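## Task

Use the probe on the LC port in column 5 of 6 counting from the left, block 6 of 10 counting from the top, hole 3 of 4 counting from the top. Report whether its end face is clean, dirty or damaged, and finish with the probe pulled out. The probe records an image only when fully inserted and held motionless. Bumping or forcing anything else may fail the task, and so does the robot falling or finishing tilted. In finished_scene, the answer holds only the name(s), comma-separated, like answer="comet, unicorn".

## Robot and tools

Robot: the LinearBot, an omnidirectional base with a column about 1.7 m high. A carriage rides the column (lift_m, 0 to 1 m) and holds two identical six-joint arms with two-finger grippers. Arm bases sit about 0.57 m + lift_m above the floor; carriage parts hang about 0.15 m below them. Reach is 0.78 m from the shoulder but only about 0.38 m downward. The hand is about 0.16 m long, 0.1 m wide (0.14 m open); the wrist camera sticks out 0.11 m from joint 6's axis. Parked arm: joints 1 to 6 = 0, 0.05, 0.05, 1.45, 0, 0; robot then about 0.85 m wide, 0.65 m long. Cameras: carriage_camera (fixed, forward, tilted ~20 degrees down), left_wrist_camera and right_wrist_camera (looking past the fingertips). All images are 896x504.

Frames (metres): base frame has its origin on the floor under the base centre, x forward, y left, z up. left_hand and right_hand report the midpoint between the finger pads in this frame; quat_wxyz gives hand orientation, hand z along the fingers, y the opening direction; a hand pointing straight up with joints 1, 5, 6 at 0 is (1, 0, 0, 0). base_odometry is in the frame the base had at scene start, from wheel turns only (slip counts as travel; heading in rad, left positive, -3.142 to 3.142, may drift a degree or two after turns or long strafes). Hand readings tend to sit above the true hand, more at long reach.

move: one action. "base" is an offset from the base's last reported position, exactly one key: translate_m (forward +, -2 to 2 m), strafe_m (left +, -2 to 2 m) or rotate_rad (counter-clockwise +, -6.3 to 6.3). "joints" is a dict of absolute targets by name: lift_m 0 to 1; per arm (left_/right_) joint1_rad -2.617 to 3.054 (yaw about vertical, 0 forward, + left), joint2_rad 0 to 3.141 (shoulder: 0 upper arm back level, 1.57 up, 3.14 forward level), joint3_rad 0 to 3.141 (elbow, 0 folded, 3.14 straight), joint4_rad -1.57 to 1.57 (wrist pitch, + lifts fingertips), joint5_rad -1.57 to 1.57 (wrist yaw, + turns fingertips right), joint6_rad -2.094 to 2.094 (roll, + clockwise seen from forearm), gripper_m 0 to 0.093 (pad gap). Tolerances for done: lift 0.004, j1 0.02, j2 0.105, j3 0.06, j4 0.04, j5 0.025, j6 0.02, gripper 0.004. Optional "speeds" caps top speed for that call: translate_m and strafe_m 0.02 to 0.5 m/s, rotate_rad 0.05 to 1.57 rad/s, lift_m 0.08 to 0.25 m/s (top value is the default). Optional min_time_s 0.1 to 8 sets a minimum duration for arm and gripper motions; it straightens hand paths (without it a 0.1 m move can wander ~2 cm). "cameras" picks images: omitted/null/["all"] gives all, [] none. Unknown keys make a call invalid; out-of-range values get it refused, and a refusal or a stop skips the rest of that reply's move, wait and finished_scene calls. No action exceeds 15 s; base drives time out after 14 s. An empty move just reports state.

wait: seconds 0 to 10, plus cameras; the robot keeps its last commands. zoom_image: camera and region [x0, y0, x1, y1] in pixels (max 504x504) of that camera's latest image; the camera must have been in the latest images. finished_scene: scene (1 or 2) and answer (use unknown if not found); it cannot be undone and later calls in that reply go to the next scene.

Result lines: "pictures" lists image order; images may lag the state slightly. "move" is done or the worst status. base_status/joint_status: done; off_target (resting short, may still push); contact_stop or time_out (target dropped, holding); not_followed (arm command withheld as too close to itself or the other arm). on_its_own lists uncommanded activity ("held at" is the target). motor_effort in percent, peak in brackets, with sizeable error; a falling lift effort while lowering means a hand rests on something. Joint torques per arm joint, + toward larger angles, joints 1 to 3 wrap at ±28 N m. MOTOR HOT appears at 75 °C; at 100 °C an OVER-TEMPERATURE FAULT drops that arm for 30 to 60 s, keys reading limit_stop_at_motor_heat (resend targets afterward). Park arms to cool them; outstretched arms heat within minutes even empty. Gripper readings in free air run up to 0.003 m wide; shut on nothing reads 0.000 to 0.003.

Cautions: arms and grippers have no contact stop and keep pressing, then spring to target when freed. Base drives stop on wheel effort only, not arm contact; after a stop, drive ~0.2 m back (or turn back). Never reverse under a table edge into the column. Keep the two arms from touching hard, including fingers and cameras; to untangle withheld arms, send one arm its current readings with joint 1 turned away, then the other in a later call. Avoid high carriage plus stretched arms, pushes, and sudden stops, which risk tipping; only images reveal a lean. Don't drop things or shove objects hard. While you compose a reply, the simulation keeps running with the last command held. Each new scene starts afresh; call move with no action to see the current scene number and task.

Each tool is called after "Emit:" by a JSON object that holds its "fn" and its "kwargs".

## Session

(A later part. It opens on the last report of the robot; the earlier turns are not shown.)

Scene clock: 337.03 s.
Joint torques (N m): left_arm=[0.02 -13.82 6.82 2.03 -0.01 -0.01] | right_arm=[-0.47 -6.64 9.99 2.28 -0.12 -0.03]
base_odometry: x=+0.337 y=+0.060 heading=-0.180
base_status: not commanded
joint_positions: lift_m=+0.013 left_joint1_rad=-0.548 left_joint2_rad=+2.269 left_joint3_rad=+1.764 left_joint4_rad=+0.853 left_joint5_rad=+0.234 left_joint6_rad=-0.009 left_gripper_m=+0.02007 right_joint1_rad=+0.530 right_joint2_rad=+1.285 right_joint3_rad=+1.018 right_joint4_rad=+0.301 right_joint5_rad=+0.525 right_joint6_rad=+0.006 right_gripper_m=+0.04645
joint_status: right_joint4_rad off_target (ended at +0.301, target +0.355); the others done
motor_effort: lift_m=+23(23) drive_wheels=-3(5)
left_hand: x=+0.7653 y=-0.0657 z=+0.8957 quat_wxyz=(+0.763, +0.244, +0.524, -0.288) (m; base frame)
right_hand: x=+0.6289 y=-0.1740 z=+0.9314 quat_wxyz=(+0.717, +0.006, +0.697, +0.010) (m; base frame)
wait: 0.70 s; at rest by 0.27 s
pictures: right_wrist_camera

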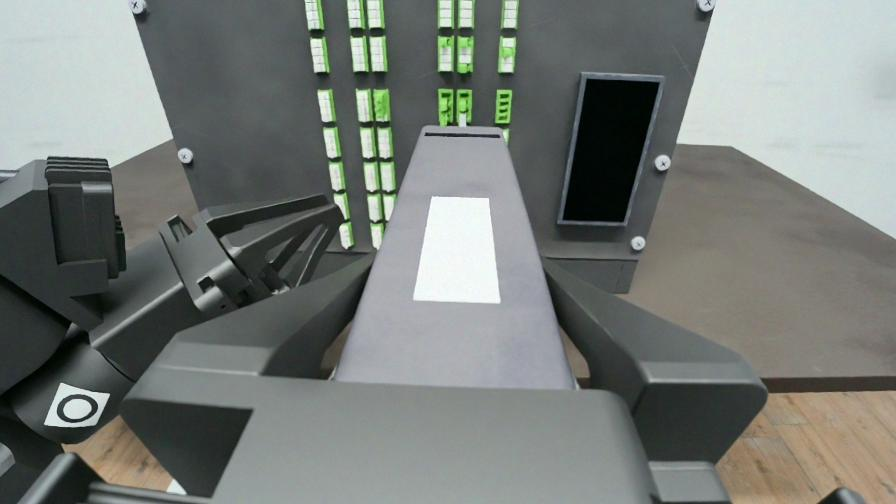

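Emit:
{"fn": "move", "kwargs": {"base": {"translate_m": 0.009}, "joints": {"right_joint5_rad": 0.525}, "speeds": {"translate_m": 0.02}, "cameras": []}}

Emit:
{"fn": "wait", "kwargs": {"seconds": 0.7, "cameras": ["left_wrist_camera", "right_wrist_camera"]}}

Emit:
{"fn": "zoom_image", "kwargs": {"camera": "left_wrist_camera", "region": [416, 140, 446, 170]}}

Emit:
{"fn": "zoom_image", "kwargs": {"camera": "right_wrist_camera", "region": [450, 82, 480, 127]}}

Scene clock: 338.83 s.
Joint torques (N m): left_arm=[0.08 -13.82 6.83 2.02 -0.01 -0.01] | right_arm=[-0.46 -6.54 9.94 2.2 0.05 0.03]
move: done
base_odometry: x=+0.346 y=+0.058 heading=-0.180
base_status: done
joint_positions: lift_m=+0.013 left_joint1_rad=-0.547 left_joint2_rad=+2.269 left_joint3_rad=+1.764 left_joint4_rad=+0.853 left_joint5_rad=+0.234 left_joint6_rad=-0.009 left_gripper_m=+0.02007 right_joint1_rad=+0.530 right_joint2_rad=+1.285 right_joint3_rad=+1.018 right_joint4_rad=+0.302 right_joint5_rad=+0.525 right_joint6_rad=+0.006 right_gripper_m=+0.04645
joint_status: all done
motor_effort: lift_m=+23(23) drive_wheels=-3(6)
left_hand: x=+0.7654 y=-0.0655 z=+0.8956 quat_wxyz=(+0.763, +0.244, +0.524, -0.288) (m; base frame)
right_hand: x=+0.6289 y=-0.1740 z=+0.9316 quat_wxyz=(+0.718, +0.007, +0.696, +0.010) (m; base frame)
pictures: none
No camera images: "cameras" was empty.

Scene clock: 339.53 s.
Joint torques (N m): left_arm=[-0.02 -13.82 6.83 2.02 -0.01 -0.01] | right_arm=[-0.25 -6.5 9.83 2.28 0.03 -0.01]
base_odometry: x=+0.346 y=+0.058 heading=-0.180
base_status: done
joint_positions: lift_m=+0.013 left_joint1_rad=-0.547 left_joint2_rad=+2.269 left_joint3_rad=+1.764 left_joint4_rad=+0.853 left_joint5_rad=+0.234 left_joint6_rad=-0.009 left_gripper_m=+0.02007 right_joint1_rad=+0.530 right_joint2_rad=+1.285 right_joint3_rad=+1.018 right_joint4_rad=+0.302 right_joint5_rad=+0.525 right_joint6_rad=+0.006 right_gripper_m=+0.04645
joint_status: all done
motor_effort: lift_m=+23(23) drive_wheels=-3(6)
left_hand: x=+0.7654 y=-0.0655 z=+0.8956 quat_wxyz=(+0.763, +0.244, +0.524, -0.288) (m; base frame)
right_hand: x=+0.6289 y=-0.1740 z=+0.9316 quat_wxyz=(+0.718, +0.007, +0.696, +0.010) (m; base frame)
wait: 0.70 s; at rest by 0.27 s
pictures: left_wrist_camera, right_wrist_camera

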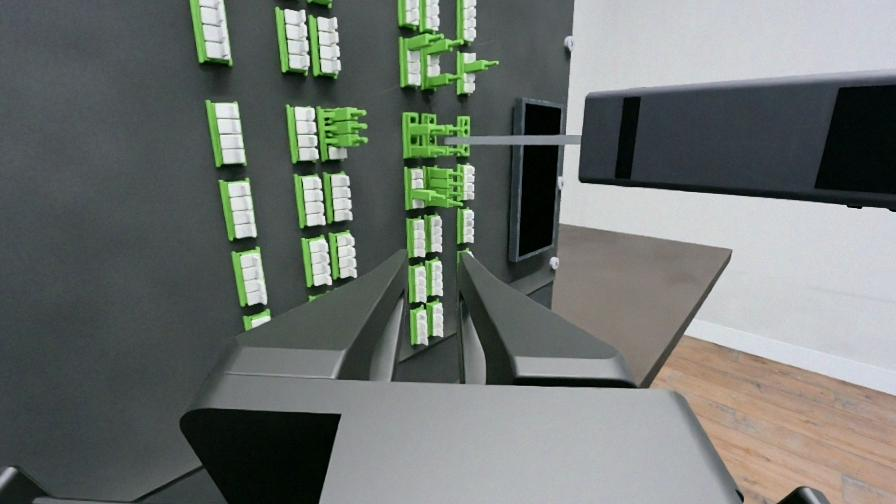

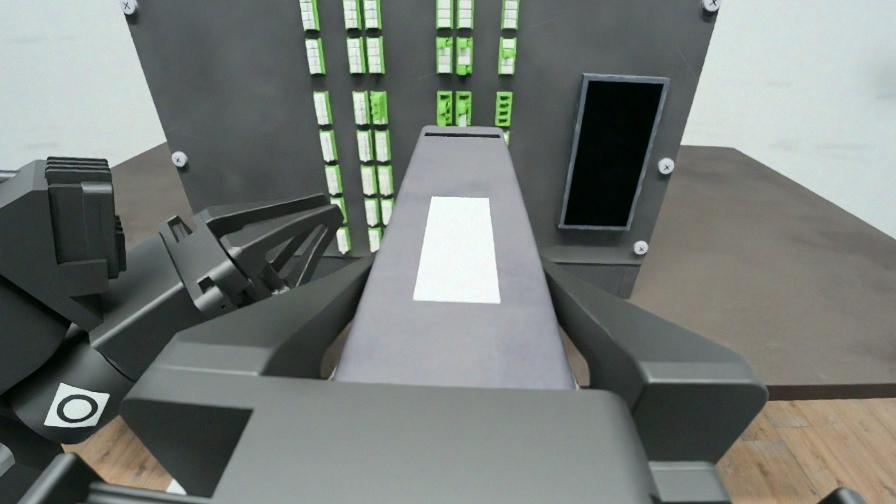

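Scaled by 16.800 from the camera's 896x504 image, which has a finer 1280x720 frame.

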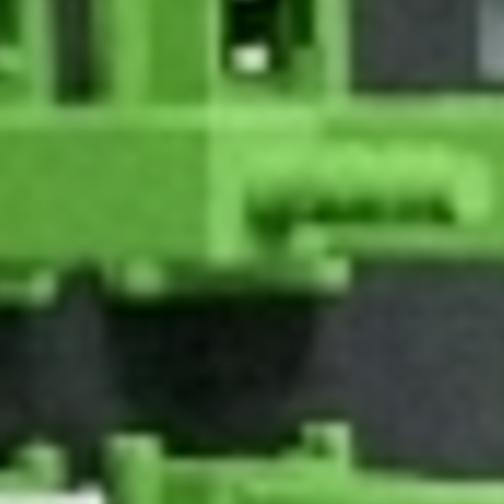

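Scaled by 11.200 from the camera's 896x504 image, which has a finer 1280x720 frame.

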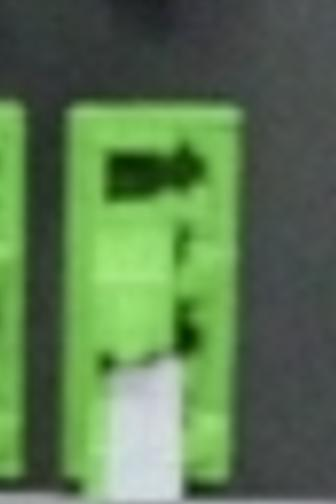

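Emit:
{"fn": "move", "kwargs": {"base": {"strafe_m": 0.001}, "speeds": {"strafe_m": 0.02}, "cameras": []}}

Emit:
{"fn": "wait", "kwargs": {"seconds": 0.7, "cameras": ["left_wrist_camera", "right_wrist_camera"]}}

Emit:
{"fn": "zoom_image", "kwargs": {"camera": "left_wrist_camera", "region": [424, 124, 454, 154]}}

Emit:
{"fn": "zoom_image", "kwargs": {"camera": "right_wrist_camera", "region": [450, 82, 480, 127]}}

Scene clock: 349.27 s.
Joint torques (N m): left_arm=[0.02 -13.81 6.82 2.02 -0.01 -0.01] | right_arm=[-0.72 -6.57 9.98 2.25 0.06 0]
move: done
base_odometry: x=+0.346 y=+0.059 heading=-0.181
base_status: done
joint_positions: lift_m=+0.013 left_joint1_rad=-0.547 left_joint2_rad=+2.269 left_joint3_rad=+1.764 left_joint4_rad=+0.853 left_joint5_rad=+0.234 left_joint6_rad=-0.009 left_gripper_m=+0.02007 right_joint1_rad=+0.530 right_joint2_rad=+1.285 right_joint3_rad=+1.018 right_joint4_rad=+0.301 right_joint5_rad=+0.525 right_joint6_rad=+0.006 right_gripper_m=+0.04645
joint_status: not commanded
motor_effort: lift_m=+23(23) drive_wheels=-3(5)
left_hand: x=+0.7654 y=-0.0655 z=+0.8956 quat_wxyz=(+0.763, +0.244, +0.524, -0.288) (m; base frame)
right_hand: x=+0.6288 y=-0.1736 z=+0.9315 quat_wxyz=(+0.717, +0.006, +0.697, +0.010) (m; base frame)
pictures: none
No camera images: "cameras" was empty.

Scene clock: 349.97 s.
Joint torques (N m): left_arm=[0.03 -13.82 6.83 2.03 -0.01 -0.01] | right_arm=[-0.58 -6.58 10.06 2.25 0.04 -0.04]
base_odometry: x=+0.346 y=+0.059 heading=-0.181
base_status: done
joint_positions: lift_m=+0.013 left_joint1_rad=-0.547 left_joint2_rad=+2.269 left_joint3_rad=+1.764 left_joint4_rad=+0.853 left_joint5_rad=+0.234 left_joint6_rad=-0.009 left_gripper_m=+0.02007 right_joint1_rad=+0.530 right_joint2_rad=+1.285 right_joint3_rad=+1.018 right_joint4_rad=+0.301 right_joint5_rad=+0.525 right_joint6_rad=+0.006 right_gripper_m=+0.04645
joint_status: not commanded
motor_effort: lift_m=+23(23) drive_wheels=-5(5)
left_hand: x=+0.7654 y=-0.0655 z=+0.8956 quat_wxyz=(+0.763, +0.244, +0.524, -0.288) (m; base frame)
right_hand: x=+0.6288 y=-0.1736 z=+0.9315 quat_wxyz=(+0.717, +0.006, +0.697, +0.010) (m; base frame)
wait: 0.70 s; at rest by 0.27 s
pictures: left_wrist_camera, right_wrist_camera

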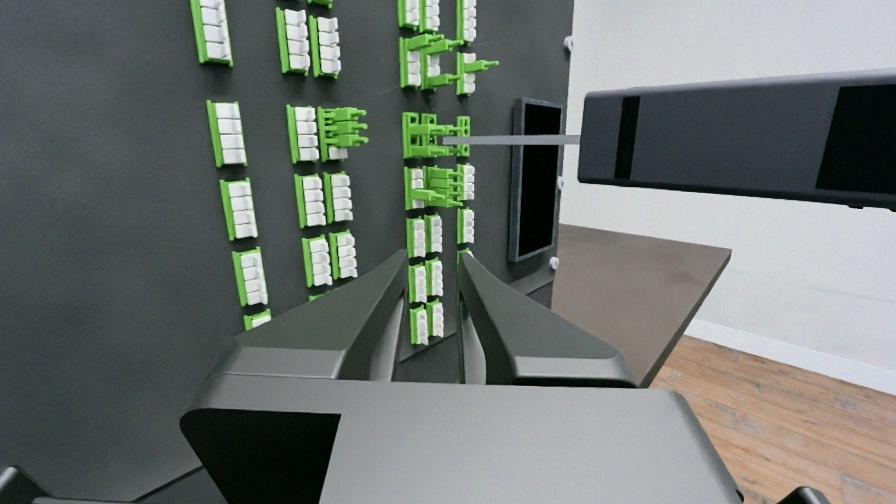

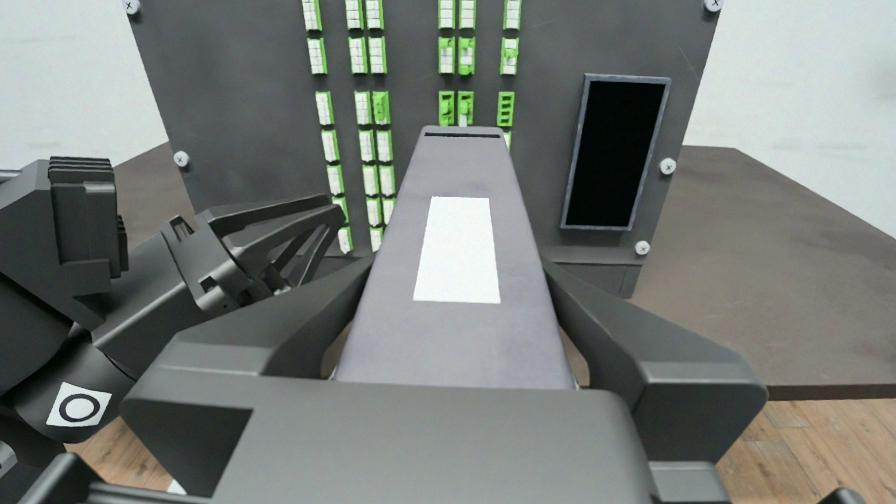

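Scaled by 16.800 from the camera's 896x504 image, which has a finer 1280x720 frame.

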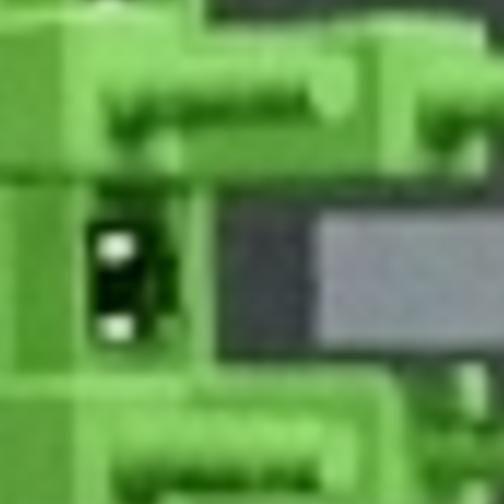

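Scaled by 11.200 from the camera's 896x504 image, which has a finer 1280x720 frame.

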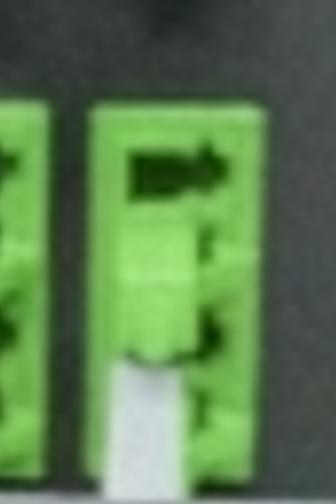

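Emit:
{"fn": "move", "kwargs": {"base": {"translate_m": 0.007}, "joints": {"right_joint4_rad": 0.354, "lift_m": 0.0127}, "speeds": {"translate_m": 0.02, "lift_m": 0.08}, "cameras": []}}

Emit:
{"fn": "wait", "kwargs": {"seconds": 0.7, "cameras": ["left_wrist_camera", "right_wrist_camera"]}}

Emit:
{"fn": "zoom_image", "kwargs": {"camera": "left_wrist_camera", "region": [430, 124, 460, 154]}}

Emit:
{"fn": "zoom_image", "kwargs": {"camera": "left_wrist_camera", "region": [550, 124, 580, 154]}}

Emit:
{"fn": "zoom_image", "kwargs": {"camera": "right_wrist_camera", "region": [450, 90, 480, 135]}}

Scene clock: 352.83 s.
Joint torques (N m): left_arm=[-0.01 -13.78 6.83 2.03 -0.01 -0.01] | right_arm=[-0.62 -6.61 9.76 2.27 0 -0.03]
move: off_target
base_odometry: x=+0.353 y=+0.057 heading=-0.181
base_status: done
joint_positions: lift_m=+0.013 left_joint1_rad=-0.547 left_joint2_rad=+2.269 left_joint3_rad=+1.764 left_joint4_rad=+0.853 left_joint5_rad=+0.234 left_joint6_rad=-0.009 left_gripper_m=+0.02007 right_joint1_rad=+0.530 right_joint2_rad=+1.285 right_joint3_rad=+1.018 right_joint4_rad=+0.301 right_joint5_rad=+0.525 right_joint6_rad=+0.006 right_gripper_m=+0.04645
joint_status: right_joint4_rad off_target (ended at +0.301, target +0.354); the others done
motor_effort: lift_m=+23(23) drive_wheels=+1(7)
left_hand: x=+0.7654 y=-0.0655 z=+0.8953 quat_wxyz=(+0.763, +0.244, +0.524, -0.288) (m; base frame)
right_hand: x=+0.6288 y=-0.1737 z=+0.9312 quat_wxyz=(+0.717, +0.006, +0.697, +0.010) (m; base frame)
pictures: none
No camera images: "cameras" was empty.

Scene clock: 353.53 s.
Joint torques (N m): left_arm=[0.01 -13.81 6.83 2.03 -0.01 -0.01] | right_arm=[-0.5 -6.6 10.02 2.22 0.04 0.04]
base_odometry: x=+0.353 y=+0.057 heading=-0.181
base_status: done
joint_positions: lift_m=+0.013 left_joint1_rad=-0.547 left_joint2_rad=+2.269 left_joint3_rad=+1.764 left_joint4_rad=+0.853 left_joint5_rad=+0.234 left_joint6_rad=-0.009 left_gripper_m=+0.02007 right_joint1_rad=+0.530 right_joint2_rad=+1.285 right_joint3_rad=+1.018 right_joint4_rad=+0.301 right_joint5_rad=+0.525 right_joint6_rad=+0.006 right_gripper_m=+0.04645
joint_status: right_joint4_rad off_target (ended at +0.301, target +0.354); the others done
motor_effort: lift_m=+23(23) drive_wheels=+2(7)
left_hand: x=+0.7654 y=-0.0655 z=+0.8953 quat_wxyz=(+0.763, +0.244, +0.524, -0.288) (m; base frame)
right_hand: x=+0.6288 y=-0.1737 z=+0.9312 quat_wxyz=(+0.717, +0.006, +0.697, +0.010) (m; base frame)
wait: 0.70 s; at rest by 0.27 s
pictures: left_wrist_camera, right_wrist_camera

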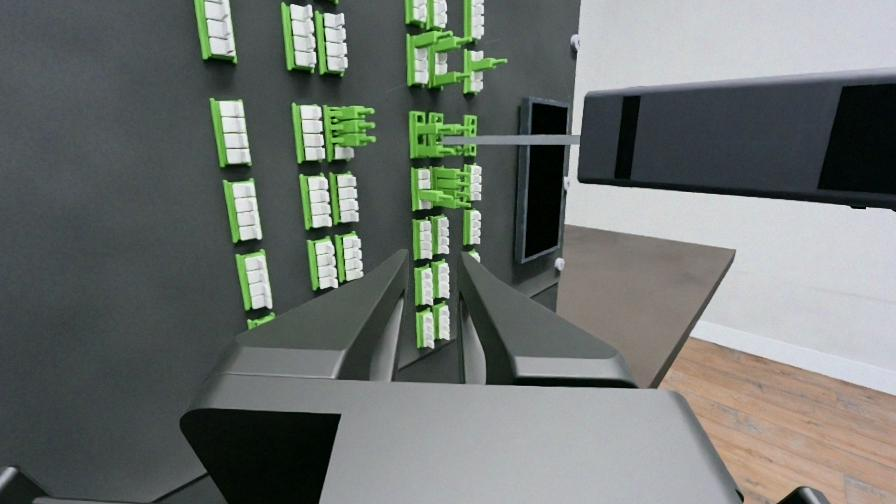

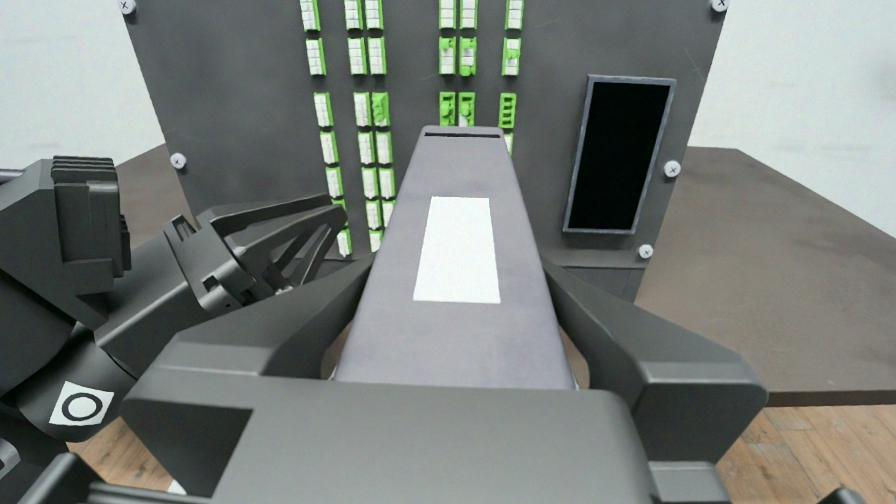

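Scaled by 16.800 from the camera's 896x504 image, which has a finer 1280x720 frame.

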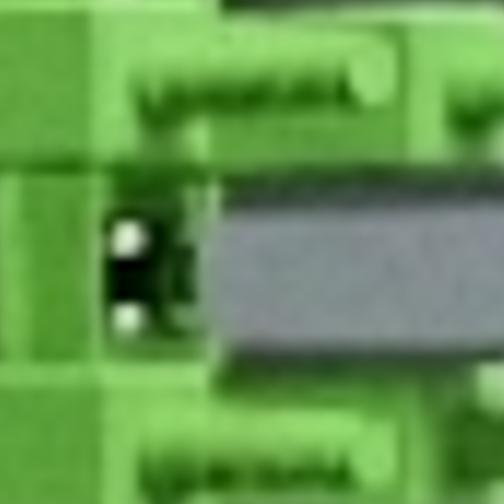

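Scaled by 16.800 from the camera's 896x504 image, which has a finer 1280x720 frame.

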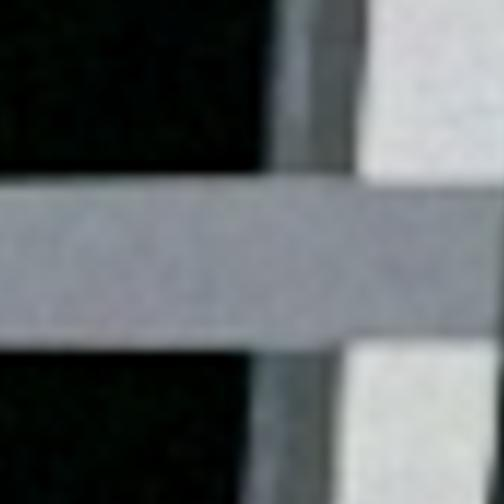

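Scaled by 11.200 from the camera's 896x504 image, which has a finer 1280x720 frame.

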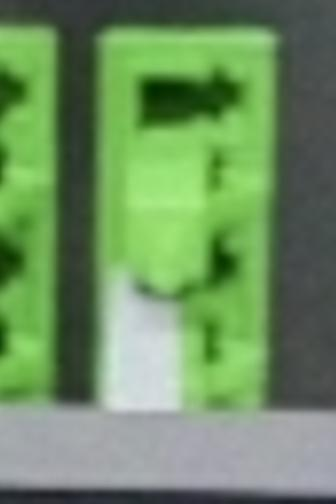

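Emit:
{"fn": "move", "kwargs": {"base": {"strafe_m": -0.0007}, "speeds": {"strafe_m": 0.02}, "cameras": []}}

Emit:
{"fn": "wait", "kwargs": {"seconds": 0.7, "cameras": ["left_wrist_camera", "right_wrist_camera"]}}

Emit:
{"fn": "zoom_image", "kwargs": {"camera": "left_wrist_camera", "region": [430, 124, 460, 154]}}

Emit:
{"fn": "zoom_image", "kwargs": {"camera": "right_wrist_camera", "region": [450, 90, 480, 135]}}

Scene clock: 356.60 s.
Joint torques (N m): left_arm=[-0.02 -13.82 6.83 2.03 0 -0.01] | right_arm=[-0.55 -6.45 9.91 2.28 0.03 0.02]
move: done
base_odometry: x=+0.353 y=+0.057 heading=-0.181
base_status: done
joint_positions: lift_m=+0.013 left_joint1_rad=-0.548 left_joint2_rad=+2.269 left_joint3_rad=+1.764 left_joint4_rad=+0.853 left_joint5_rad=+0.234 left_joint6_rad=-0.009 left_gripper_m=+0.02007 right_joint1_rad=+0.530 right_joint2_rad=+1.285 right_joint3_rad=+1.018 right_joint4_rad=+0.301 right_joint5_rad=+0.525 right_joint6_rad=+0.006 right_gripper_m=+0.04645
joint_status: not commanded
motor_effort: lift_m=+23(23) drive_wheels=+1(3)
left_hand: x=+0.7651 y=-0.0659 z=+0.8953 quat_wxyz=(+0.763, +0.244, +0.524, -0.288) (m; base frame)
right_hand: x=+0.6288 y=-0.1737 z=+0.9312 quat_wxyz=(+0.717, +0.006, +0.697, +0.010) (m; base frame)
pictures: none
No camera images: "cameras" was empty.

Scene clock: 357.30 s.
Joint torques (N m): left_arm=[0.09 -13.82 6.82 2.04 0 -0.01] | right_arm=[-0.69 -6.39 10.02 2.24 0.09 0.03]
base_odometry: x=+0.353 y=+0.057 heading=-0.181
base_status: done
joint_positions: lift_m=+0.013 left_joint1_rad=-0.548 left_joint2_rad=+2.269 left_joint3_rad=+1.764 left_joint4_rad=+0.853 left_joint5_rad=+0.234 left_joint6_rad=-0.009 left_gripper_m=+0.02007 right_joint1_rad=+0.530 right_joint2_rad=+1.285 right_joint3_rad=+1.018 right_joint4_rad=+0.301 right_joint5_rad=+0.525 right_joint6_rad=+0.006 right_gripper_m=+0.04645
joint_status: not commanded
motor_effort: lift_m=+23(23) drive_wheels=+0(3)
left_hand: x=+0.7651 y=-0.0659 z=+0.8953 quat_wxyz=(+0.763, +0.244, +0.524, -0.288) (m; base frame)
right_hand: x=+0.6288 y=-0.1737 z=+0.9312 quat_wxyz=(+0.717, +0.006, +0.697, +0.010) (m; base frame)
wait: 0.70 s; at rest by 0.27 s
pictures: left_wrist_camera, right_wrist_camera

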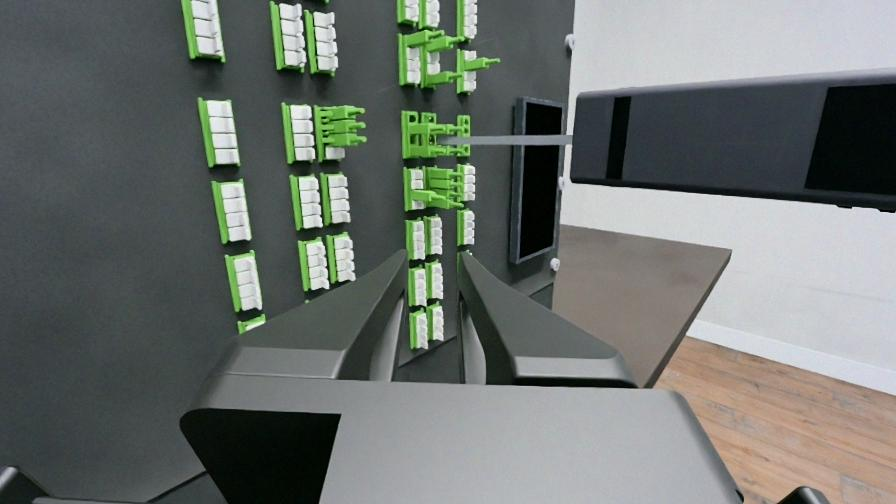

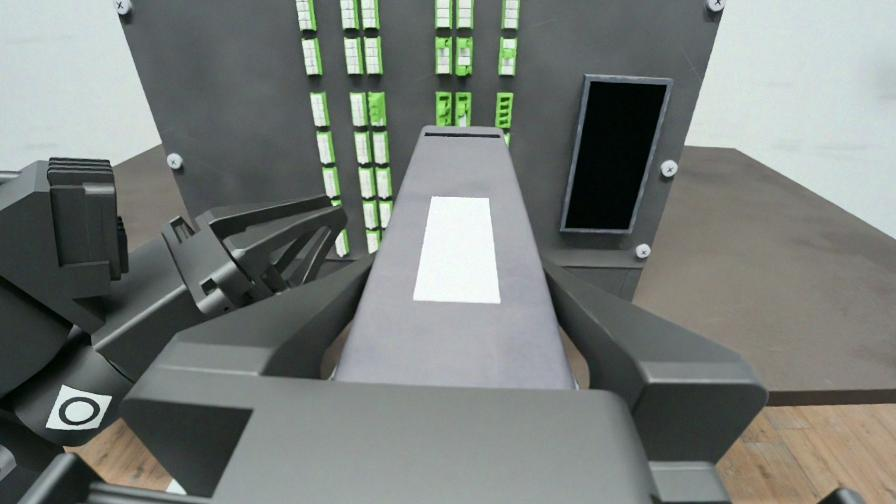

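Scaled by 16.800 from the camera's 896x504 image, which has a finer 1280x720 frame.

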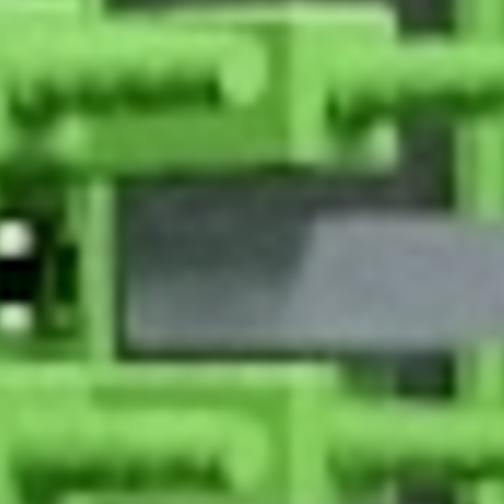

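Scaled by 11.200 from the camera's 896x504 image, which has a finer 1280x720 frame.

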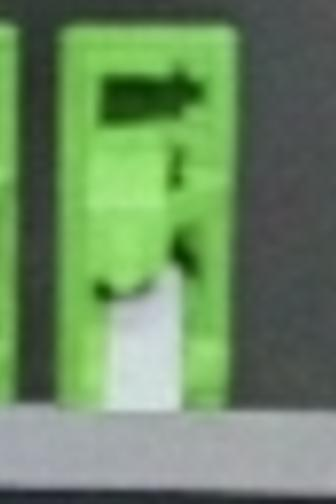

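Emit:
{"fn": "move", "kwargs": {"joints": {"right_joint5_rad": 0.512}, "cameras": []}}

Emit:
{"fn": "wait", "kwargs": {"seconds": 0.7, "cameras": ["right_wrist_camera"]}}

Emit:
{"fn": "zoom_image", "kwargs": {"camera": "right_wrist_camera", "region": [450, 90, 480, 135]}}

Scene clock: 359.13 s.
Joint torques (N m): left_arm=[0.05 -13.82 6.82 2.03 -0.01 -0.01] | right_arm=[-0.62 -6.38 9.94 2.28 -0.1 0.01]
move: done
base_odometry: x=+0.353 y=+0.057 heading=-0.181
base_status: not commanded
joint_positions: lift_m=+0.013 left_joint1_rad=-0.548 left_joint2_rad=+2.269 left_joint3_rad=+1.764 left_joint4_rad=+0.853 left_joint5_rad=+0.234 left_joint6_rad=-0.009 left_gripper_m=+0.02007 right_joint1_rad=+0.530 right_joint2_rad=+1.285 right_joint3_rad=+1.018 right_joint4_rad=+0.301 right_joint5_rad=+0.523 right_joint6_rad=+0.006 right_gripper_m=+0.04645
joint_status: all done
motor_effort: lift_m=+23(23) drive_wheels=+0(1)
left_hand: x=+0.7651 y=-0.0659 z=+0.8953 quat_wxyz=(+0.763, +0.244, +0.524, -0.288) (m; base frame)
right_hand: x=+0.6288 y=-0.1734 z=+0.9312 quat_wxyz=(+0.717, +0.005, +0.697, +0.011) (m; base frame)
pictures: none
No camera images: "cameras" was empty.

Scene clock: 359.83 s.
Joint torques (N m): left_arm=[0.05 -13.82 6.82 2.03 0 -0.01] | right_arm=[-0.68 -6.56 9.72 2.28 -0.04 0.02]
base_odometry: x=+0.353 y=+0.057 heading=-0.181
base_status: not commanded
joint_positions: lift_m=+0.013 left_joint1_rad=-0.548 left_joint2_rad=+2.269 left_joint3_rad=+1.764 left_joint4_rad=+0.853 left_joint5_rad=+0.234 left_joint6_rad=-0.009 left_gripper_m=+0.02007 right_joint1_rad=+0.530 right_joint2_rad=+1.285 right_joint3_rad=+1.018 right_joint4_rad=+0.301 right_joint5_rad=+0.523 right_joint6_rad=+0.006 right_gripper_m=+0.04645
joint_status: all done
motor_effort: lift_m=+23(23) drive_wheels=+1(1)
left_hand: x=+0.7651 y=-0.0659 z=+0.8953 quat_wxyz=(+0.763, +0.244, +0.524, -0.288) (m; base frame)
right_hand: x=+0.6288 y=-0.1733 z=+0.9312 quat_wxyz=(+0.717, +0.005, +0.697, +0.011) (m; base frame)
wait: 0.70 s; at rest by 0.27 s
pictures: right_wrist_camera

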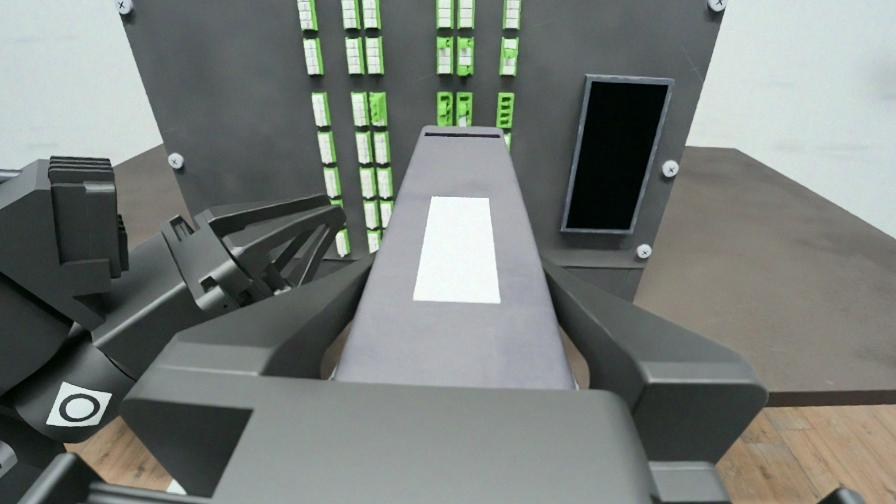

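Scaled by 11.200 from the camera's 896x504 image, which has a finer 1280x720 frame.

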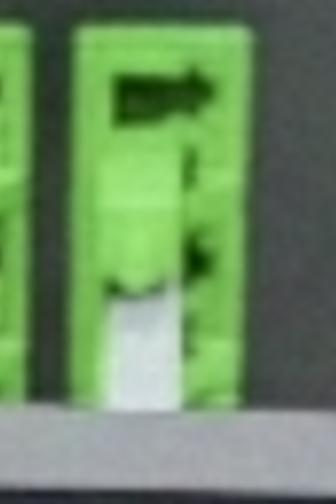

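Emit:
{"fn": "move", "kwargs": {"joints": {"right_joint5_rad": 0.5108}, "cameras": []}}

Emit:
{"fn": "move", "kwargs": {"base": {"translate_m": 0.003}, "joints": {"right_joint5_rad": 0.522}, "speeds": {"translate_m": 0.02}, "cameras": []}}

Emit:
{"fn": "wait", "kwargs": {"seconds": 0.7, "cameras": ["left_wrist_camera", "right_wrist_camera"]}}

Emit:
{"fn": "zoom_image", "kwargs": {"camera": "left_wrist_camera", "region": [430, 130, 454, 154]}}

Emit:
{"fn": "zoom_image", "kwargs": {"camera": "right_wrist_camera", "region": [450, 90, 480, 135]}}

Scene clock: 360.87 s.
Joint torques (N m): left_arm=[0.05 -13.81 6.83 2.03 -0.01 -0.01] | right_arm=[-0.53 -6.46 10.06 2.27 -0.1 -0.03]
move: done
base_odometry: x=+0.353 y=+0.057 heading=-0.181
base_status: not commanded
joint_positions: lift_m=+0.013 left_joint1_rad=-0.548 left_joint2_rad=+2.269 left_joint3_rad=+1.764 left_joint4_rad=+0.853 left_joint5_rad=+0.234 left_joint6_rad=-0.009 left_gripper_m=+0.02007 right_joint1_rad=+0.530 right_joint2_rad=+1.285 right_joint3_rad=+1.018 right_joint4_rad=+0.301 right_joint5_rad=+0.522 right_joint6_rad=+0.006 right_gripper_m=+0.04645
joint_status: all done
motor_effort: lift_m=+23(23) drive_wheels=+0(1)
left_hand: x=+0.7651 y=-0.0659 z=+0.8953 quat_wxyz=(+0.763, +0.244, +0.524, -0.288) (m; base frame)
right_hand: x=+0.6288 y=-0.1731 z=+0.9312 quat_wxyz=(+0.717, +0.005, +0.697, +0.011) (m; base frame)
pictures: none
No camera images: "cameras" was empty.

Scene clock: 361.50 s.
Joint torques (N m): left_arm=[0.09 -13.85 6.82 2.03 0 -0.01] | right_arm=[-0.57 -6.35 9.98 2.24 0.05 0.03]
move: done
base_odometry: x=+0.355 y=+0.056 heading=-0.181
base_status: done
joint_positions: lift_m=+0.013 left_joint1_rad=-0.548 left_joint2_rad=+2.269 left_joint3_rad=+1.764 left_joint4_rad=+0.853 left_joint5_rad=+0.234 left_joint6_rad=-0.009 left_gripper_m=+0.02007 right_joint1_rad=+0.530 right_joint2_rad=+1.285 right_joint3_rad=+1.018 right_joint4_rad=+0.301 right_joint5_rad=+0.522 right_joint6_rad=+0.006 right_gripper_m=+0.04645
joint_status: all done
motor_effort: lift_m=+23(23) drive_wheels=+0(6)
left_hand: x=+0.7651 y=-0.0659 z=+0.8953 quat_wxyz=(+0.763, +0.244, +0.524, -0.288) (m; base frame)
right_hand: x=+0.6288 y=-0.1731 z=+0.9312 quat_wxyz=(+0.717, +0.005, +0.697, +0.011) (m; base frame)
pictures: none
No camera images: "cameras" was empty.

Scene clock: 362.20 s.
Joint torques (N m): left_arm=[0.02 -13.82 6.83 2.04 -0.01 -0.01] | right_arm=[-0.4 -6.48 9.95 2.24 0.03 0.02]
base_odometry: x=+0.355 y=+0.056 heading=-0.181
base_status: done
joint_positions: lift_m=+0.013 left_joint1_rad=-0.548 left_joint2_rad=+2.269 left_joint3_rad=+1.764 left_joint4_rad=+0.853 left_joint5_rad=+0.234 left_joint6_rad=-0.009 left_gripper_m=+0.02007 right_joint1_rad=+0.530 right_joint2_rad=+1.285 right_joint3_rad=+1.018 right_joint4_rad=+0.301 right_joint5_rad=+0.522 right_joint6_rad=+0.006 right_gripper_m=+0.04645
joint_status: all done
motor_effort: lift_m=+23(23) drive_wheels=-1(6)
left_hand: x=+0.7651 y=-0.0659 z=+0.8953 quat_wxyz=(+0.763, +0.244, +0.524, -0.288) (m; base frame)
right_hand: x=+0.6288 y=-0.1731 z=+0.9312 quat_wxyz=(+0.717, +0.005, +0.697, +0.011) (m; base frame)
wait: 0.70 s; at rest by 0.27 s
pictures: left_wrist_camera, right_wrist_camera

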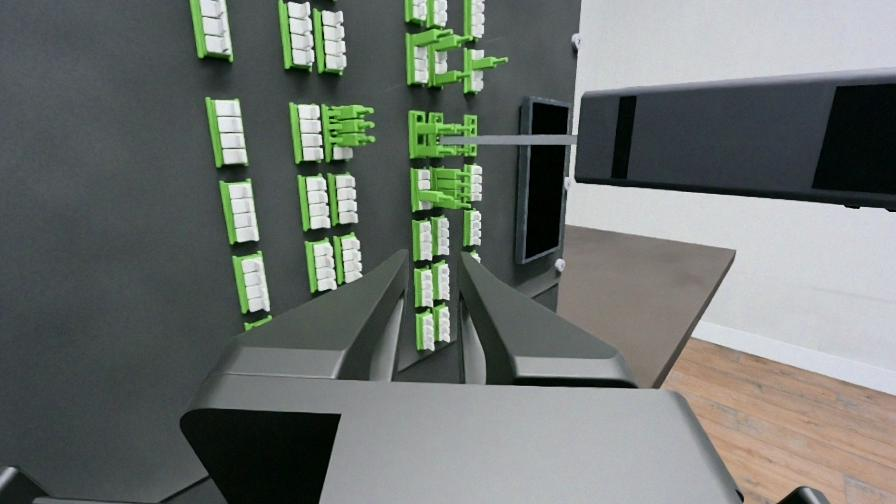

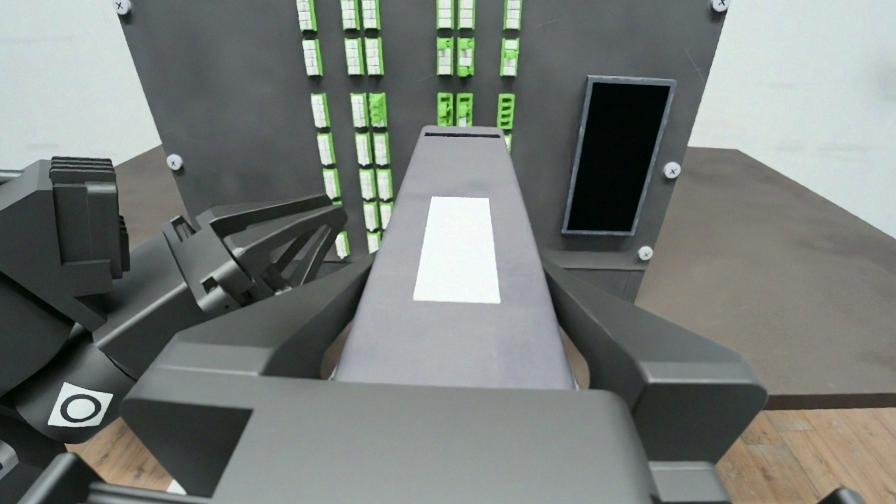

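Scaled by 21.000 from the camera's 896x504 image, which has a finer 1280x720 frame.

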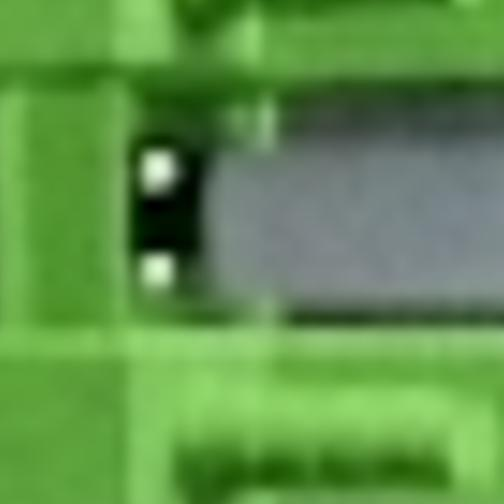

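Scaled by 11.200 from the camera's 896x504 image, which has a finer 1280x720 frame.

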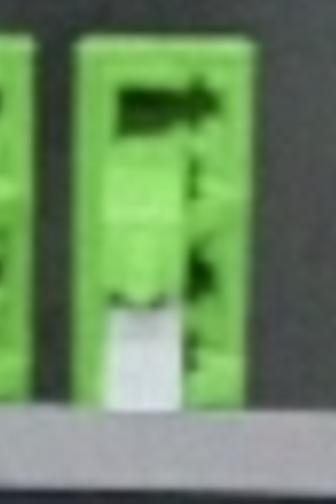

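Emit:
{"fn": "move", "kwargs": {"joints": {"right_joint5_rad": 0.5108, "lift_m": 0.01283}, "speeds": {"lift_m": 0.08}, "cameras": []}}

Emit:
{"fn": "wait", "kwargs": {"seconds": 0.7, "cameras": ["left_wrist_camera", "right_wrist_camera"]}}

Emit:
{"fn": "zoom_image", "kwargs": {"camera": "left_wrist_camera", "region": [432, 132, 448, 148]}}

Emit:
{"fn": "zoom_image", "kwargs": {"camera": "right_wrist_camera", "region": [452, 100, 474, 128]}}

Scene clock: 363.43 s.
Joint torques (N m): left_arm=[0.05 -13.82 6.83 2.03 -0.01 -0.01] | right_arm=[-0.58 -6.71 10.04 2.26 -0.04 0.02]
move: done
base_odometry: x=+0.355 y=+0.056 heading=-0.181
base_status: not commanded
joint_positions: lift_m=+0.013 left_joint1_rad=-0.548 left_joint2_rad=+2.269 left_joint3_rad=+1.764 left_joint4_rad=+0.853 left_joint5_rad=+0.234 left_joint6_rad=-0.009 left_gripper_m=+0.02007 right_joint1_rad=+0.530 right_joint2_rad=+1.285 right_joint3_rad=+1.018 right_joint4_rad=+0.301 right_joint5_rad=+0.522 right_joint6_rad=+0.006 right_gripper_m=+0.04645
joint_status: all done
motor_effort: lift_m=+24(24) drive_wheels=+0(2)
left_hand: x=+0.7651 y=-0.0659 z=+0.8953 quat_wxyz=(+0.763, +0.244, +0.524, -0.288) (m; base frame)
right_hand: x=+0.6288 y=-0.1731 z=+0.9312 quat_wxyz=(+0.717, +0.005, +0.697, +0.011) (m; base frame)
pictures: none
No camera images: "cameras" was empty.

Scene clock: 364.13 s.
Joint torques (N m): left_arm=[0.05 -13.82 6.83 2.03 -0.01 -0.01] | right_arm=[-0.68 -6.45 9.98 2.28 -0.09 0.03]
base_odometry: x=+0.355 y=+0.056 heading=-0.181
base_status: not commanded
joint_positions: lift_m=+0.013 left_joint1_rad=-0.548 left_joint2_rad=+2.269 left_joint3_rad=+1.764 left_joint4_rad=+0.853 left_joint5_rad=+0.234 left_joint6_rad=-0.009 left_gripper_m=+0.02007 right_joint1_rad=+0.530 right_joint2_rad=+1.285 right_joint3_rad=+1.018 right_joint4_rad=+0.301 right_joint5_rad=+0.521 right_joint6_rad=+0.006 right_gripper_m=+0.04645
joint_status: all done
motor_effort: lift_m=+24(24) drive_wheels=-1(2)
left_hand: x=+0.7651 y=-0.0659 z=+0.8953 quat_wxyz=(+0.763, +0.244, +0.524, -0.288) (m; base frame)
right_hand: x=+0.6288 y=-0.1731 z=+0.9312 quat_wxyz=(+0.717, +0.005, +0.697, +0.011) (m; base frame)
wait: 0.70 s; at rest by 0.27 s
pictures: left_wrist_camera, right_wrist_camera

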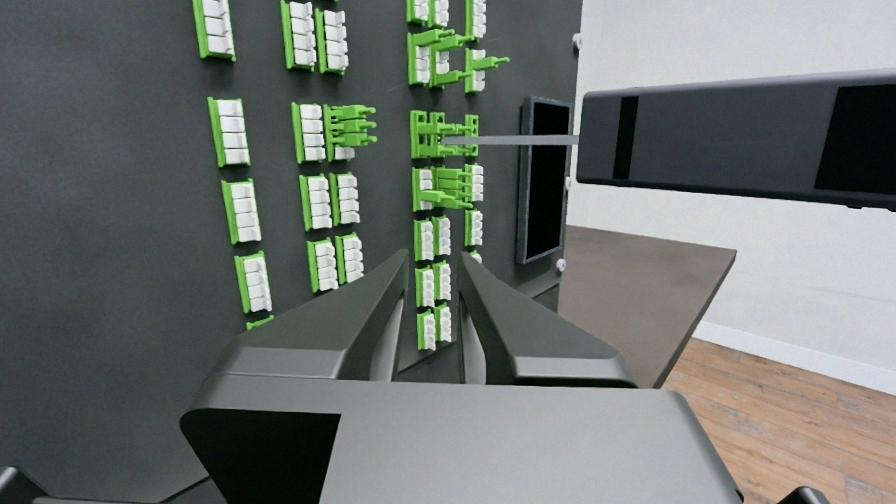

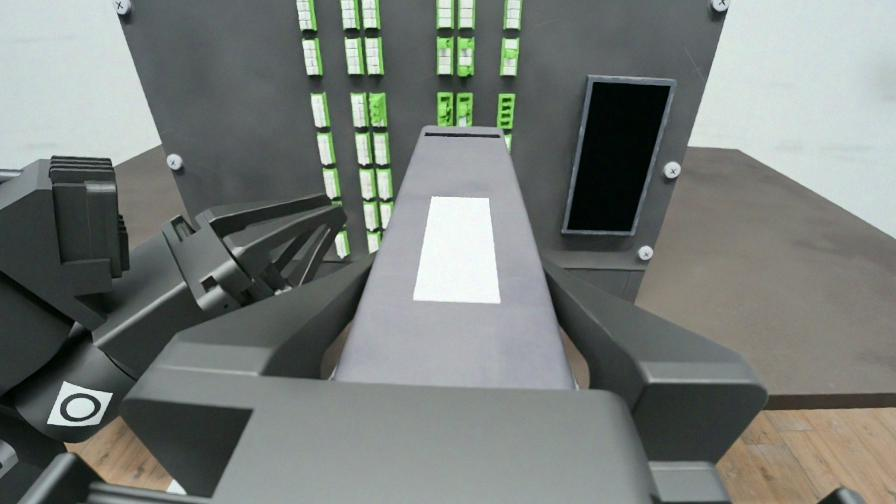

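Scaled by 31.500 from the camera's 896x504 image, which has a finer 1280x720 frame.

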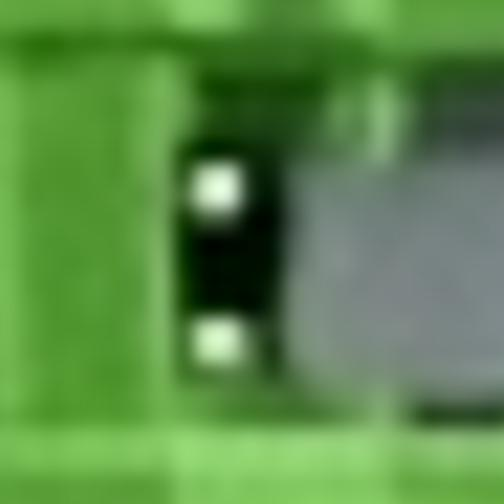

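Scaled by 18.000 from the camera's 896x504 image, which has a finer 1280x720 frame.

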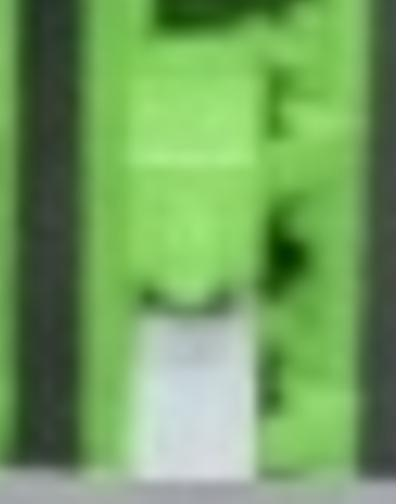

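Emit:
{"fn": "zoom_image", "kwargs": {"camera": "left_wrist_camera", "region": [436, 128, 460, 152]}}

Emit:
{"fn": "zoom_image", "kwargs": {"camera": "left_wrist_camera", "region": [480, 128, 504, 152]}}

Scaled by 21.000 from the camera's 896x504 image, which has a finer 1280x720 frame.

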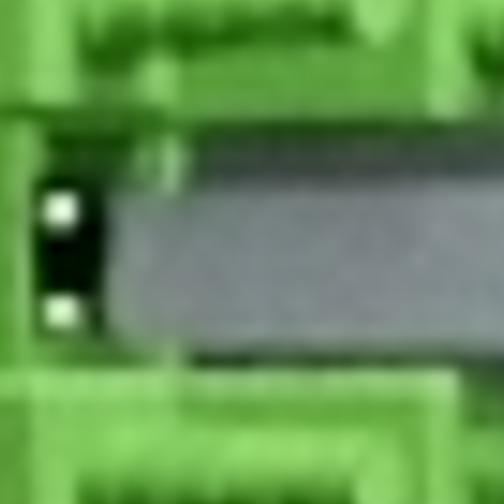

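Scaled by 21.000 from the camera's 896x504 image, which has a finer 1280x720 frame.

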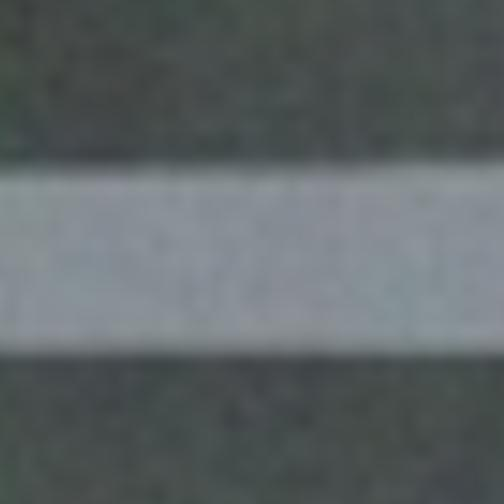

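Emit:
{"fn": "move", "kwargs": {"joints": {"lift_m": 0.0129, "right_joint5_rad": 0.521}, "speeds": {"lift_m": 0.08}, "cameras": []}}

Emit:
{"fn": "wait", "kwargs": {"seconds": 0.7, "cameras": ["left_wrist_camera", "right_wrist_camera"]}}

Emit:
{"fn": "zoom_image", "kwargs": {"camera": "left_wrist_camera", "region": [436, 128, 460, 152]}}

Emit:
{"fn": "zoom_image", "kwargs": {"camera": "right_wrist_camera", "region": [452, 100, 474, 128]}}

Scene clock: 367.63 s.
Joint torques (N m): left_arm=[0.05 -13.82 6.82 2.03 -0.01 -0.01] | right_arm=[-0.53 -6.5 9.92 2.25 0 0.02]
move: done
base_odometry: x=+0.355 y=+0.056 heading=-0.181
base_status: not commanded
joint_positions: lift_m=+0.013 left_joint1_rad=-0.548 left_joint2_rad=+2.269 left_joint3_rad=+1.764 left_joint4_rad=+0.853 left_joint5_rad=+0.234 left_joint6_rad=-0.009 left_gripper_m=+0.02007 right_joint1_rad=+0.530 right_joint2_rad=+1.285 right_joint3_rad=+1.018 right_joint4_rad=+0.301 right_joint5_rad=+0.521 right_joint6_rad=+0.006 right_gripper_m=+0.04645
joint_status: all done
motor_effort: lift_m=+25(25) drive_wheels=+0(1)
left_hand: x=+0.7651 y=-0.0659 z=+0.8953 quat_wxyz=(+0.763, +0.244, +0.524, -0.288) (m; base frame)
right_hand: x=+0.6288 y=-0.1731 z=+0.9312 quat_wxyz=(+0.717, +0.005, +0.697, +0.011) (m; base frame)
pictures: none
No camera images: "cameras" was empty.

Scene clock: 368.33 s.
Joint torques (N m): left_arm=[0.06 -13.82 6.82 2.03 -0.01 -0.01] | right_arm=[-0.51 -6.52 9.83 2.23 0.07 0.07]
base_odometry: x=+0.355 y=+0.056 heading=-0.181
base_status: not commanded
joint_positions: lift_m=+0.013 left_joint1_rad=-0.548 left_joint2_rad=+2.269 left_joint3_rad=+1.764 left_joint4_rad=+0.853 left_joint5_rad=+0.234 left_joint6_rad=-0.009 left_gripper_m=+0.02007 right_joint1_rad=+0.530 right_joint2_rad=+1.285 right_joint3_rad=+1.018 right_joint4_rad=+0.301 right_joint5_rad=+0.521 right_joint6_rad=+0.006 right_gripper_m=+0.04645
joint_status: all done
motor_effort: lift_m=+25(25) drive_wheels=-2(1)
left_hand: x=+0.7651 y=-0.0659 z=+0.8953 quat_wxyz=(+0.763, +0.244, +0.524, -0.288) (m; base frame)
right_hand: x=+0.6288 y=-0.1731 z=+0.9312 quat_wxyz=(+0.717, +0.005, +0.697, +0.011) (m; base frame)
wait: 0.70 s; at rest by 0.27 s
pictures: left_wrist_camera, right_wrist_camera

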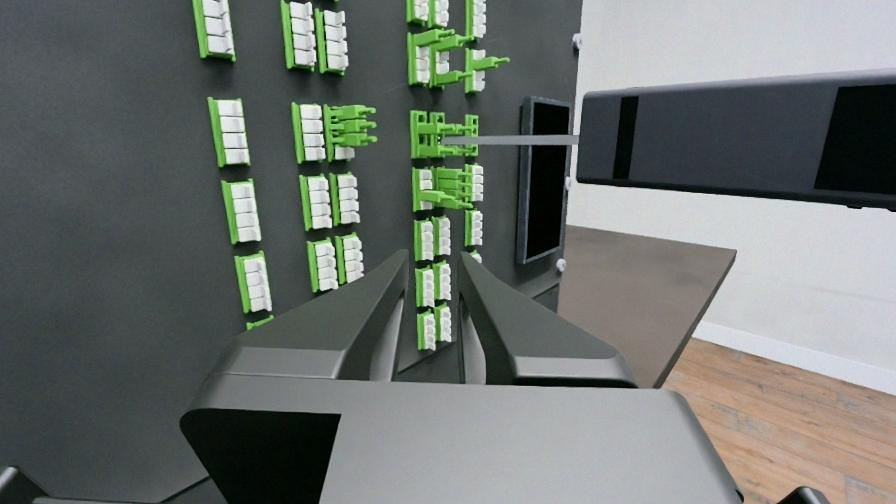

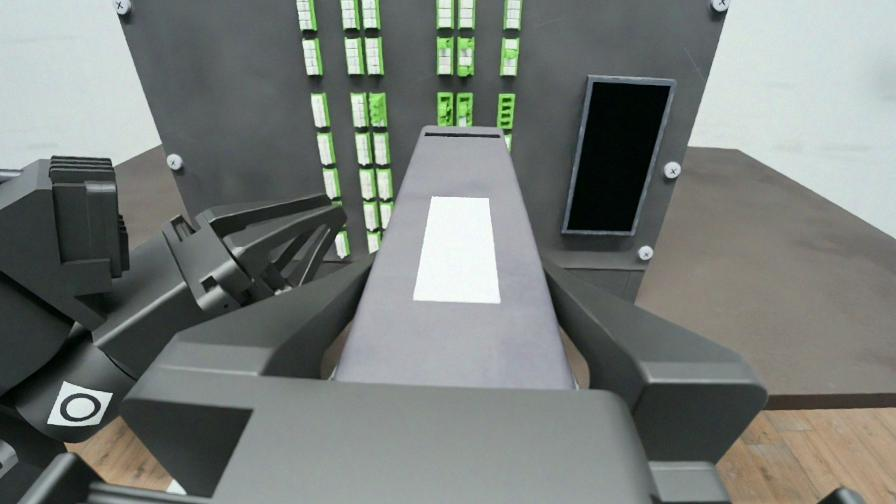

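Scaled by 21.000 from the camera's 896x504 image, which has a finer 1280x720 frame.

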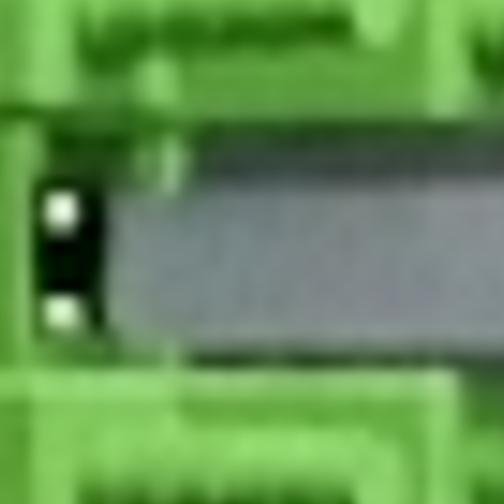

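Scaled by 18.000 from the camera's 896x504 image, which has a finer 1280x720 frame.

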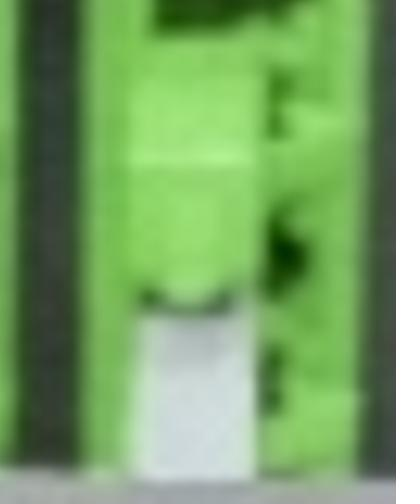

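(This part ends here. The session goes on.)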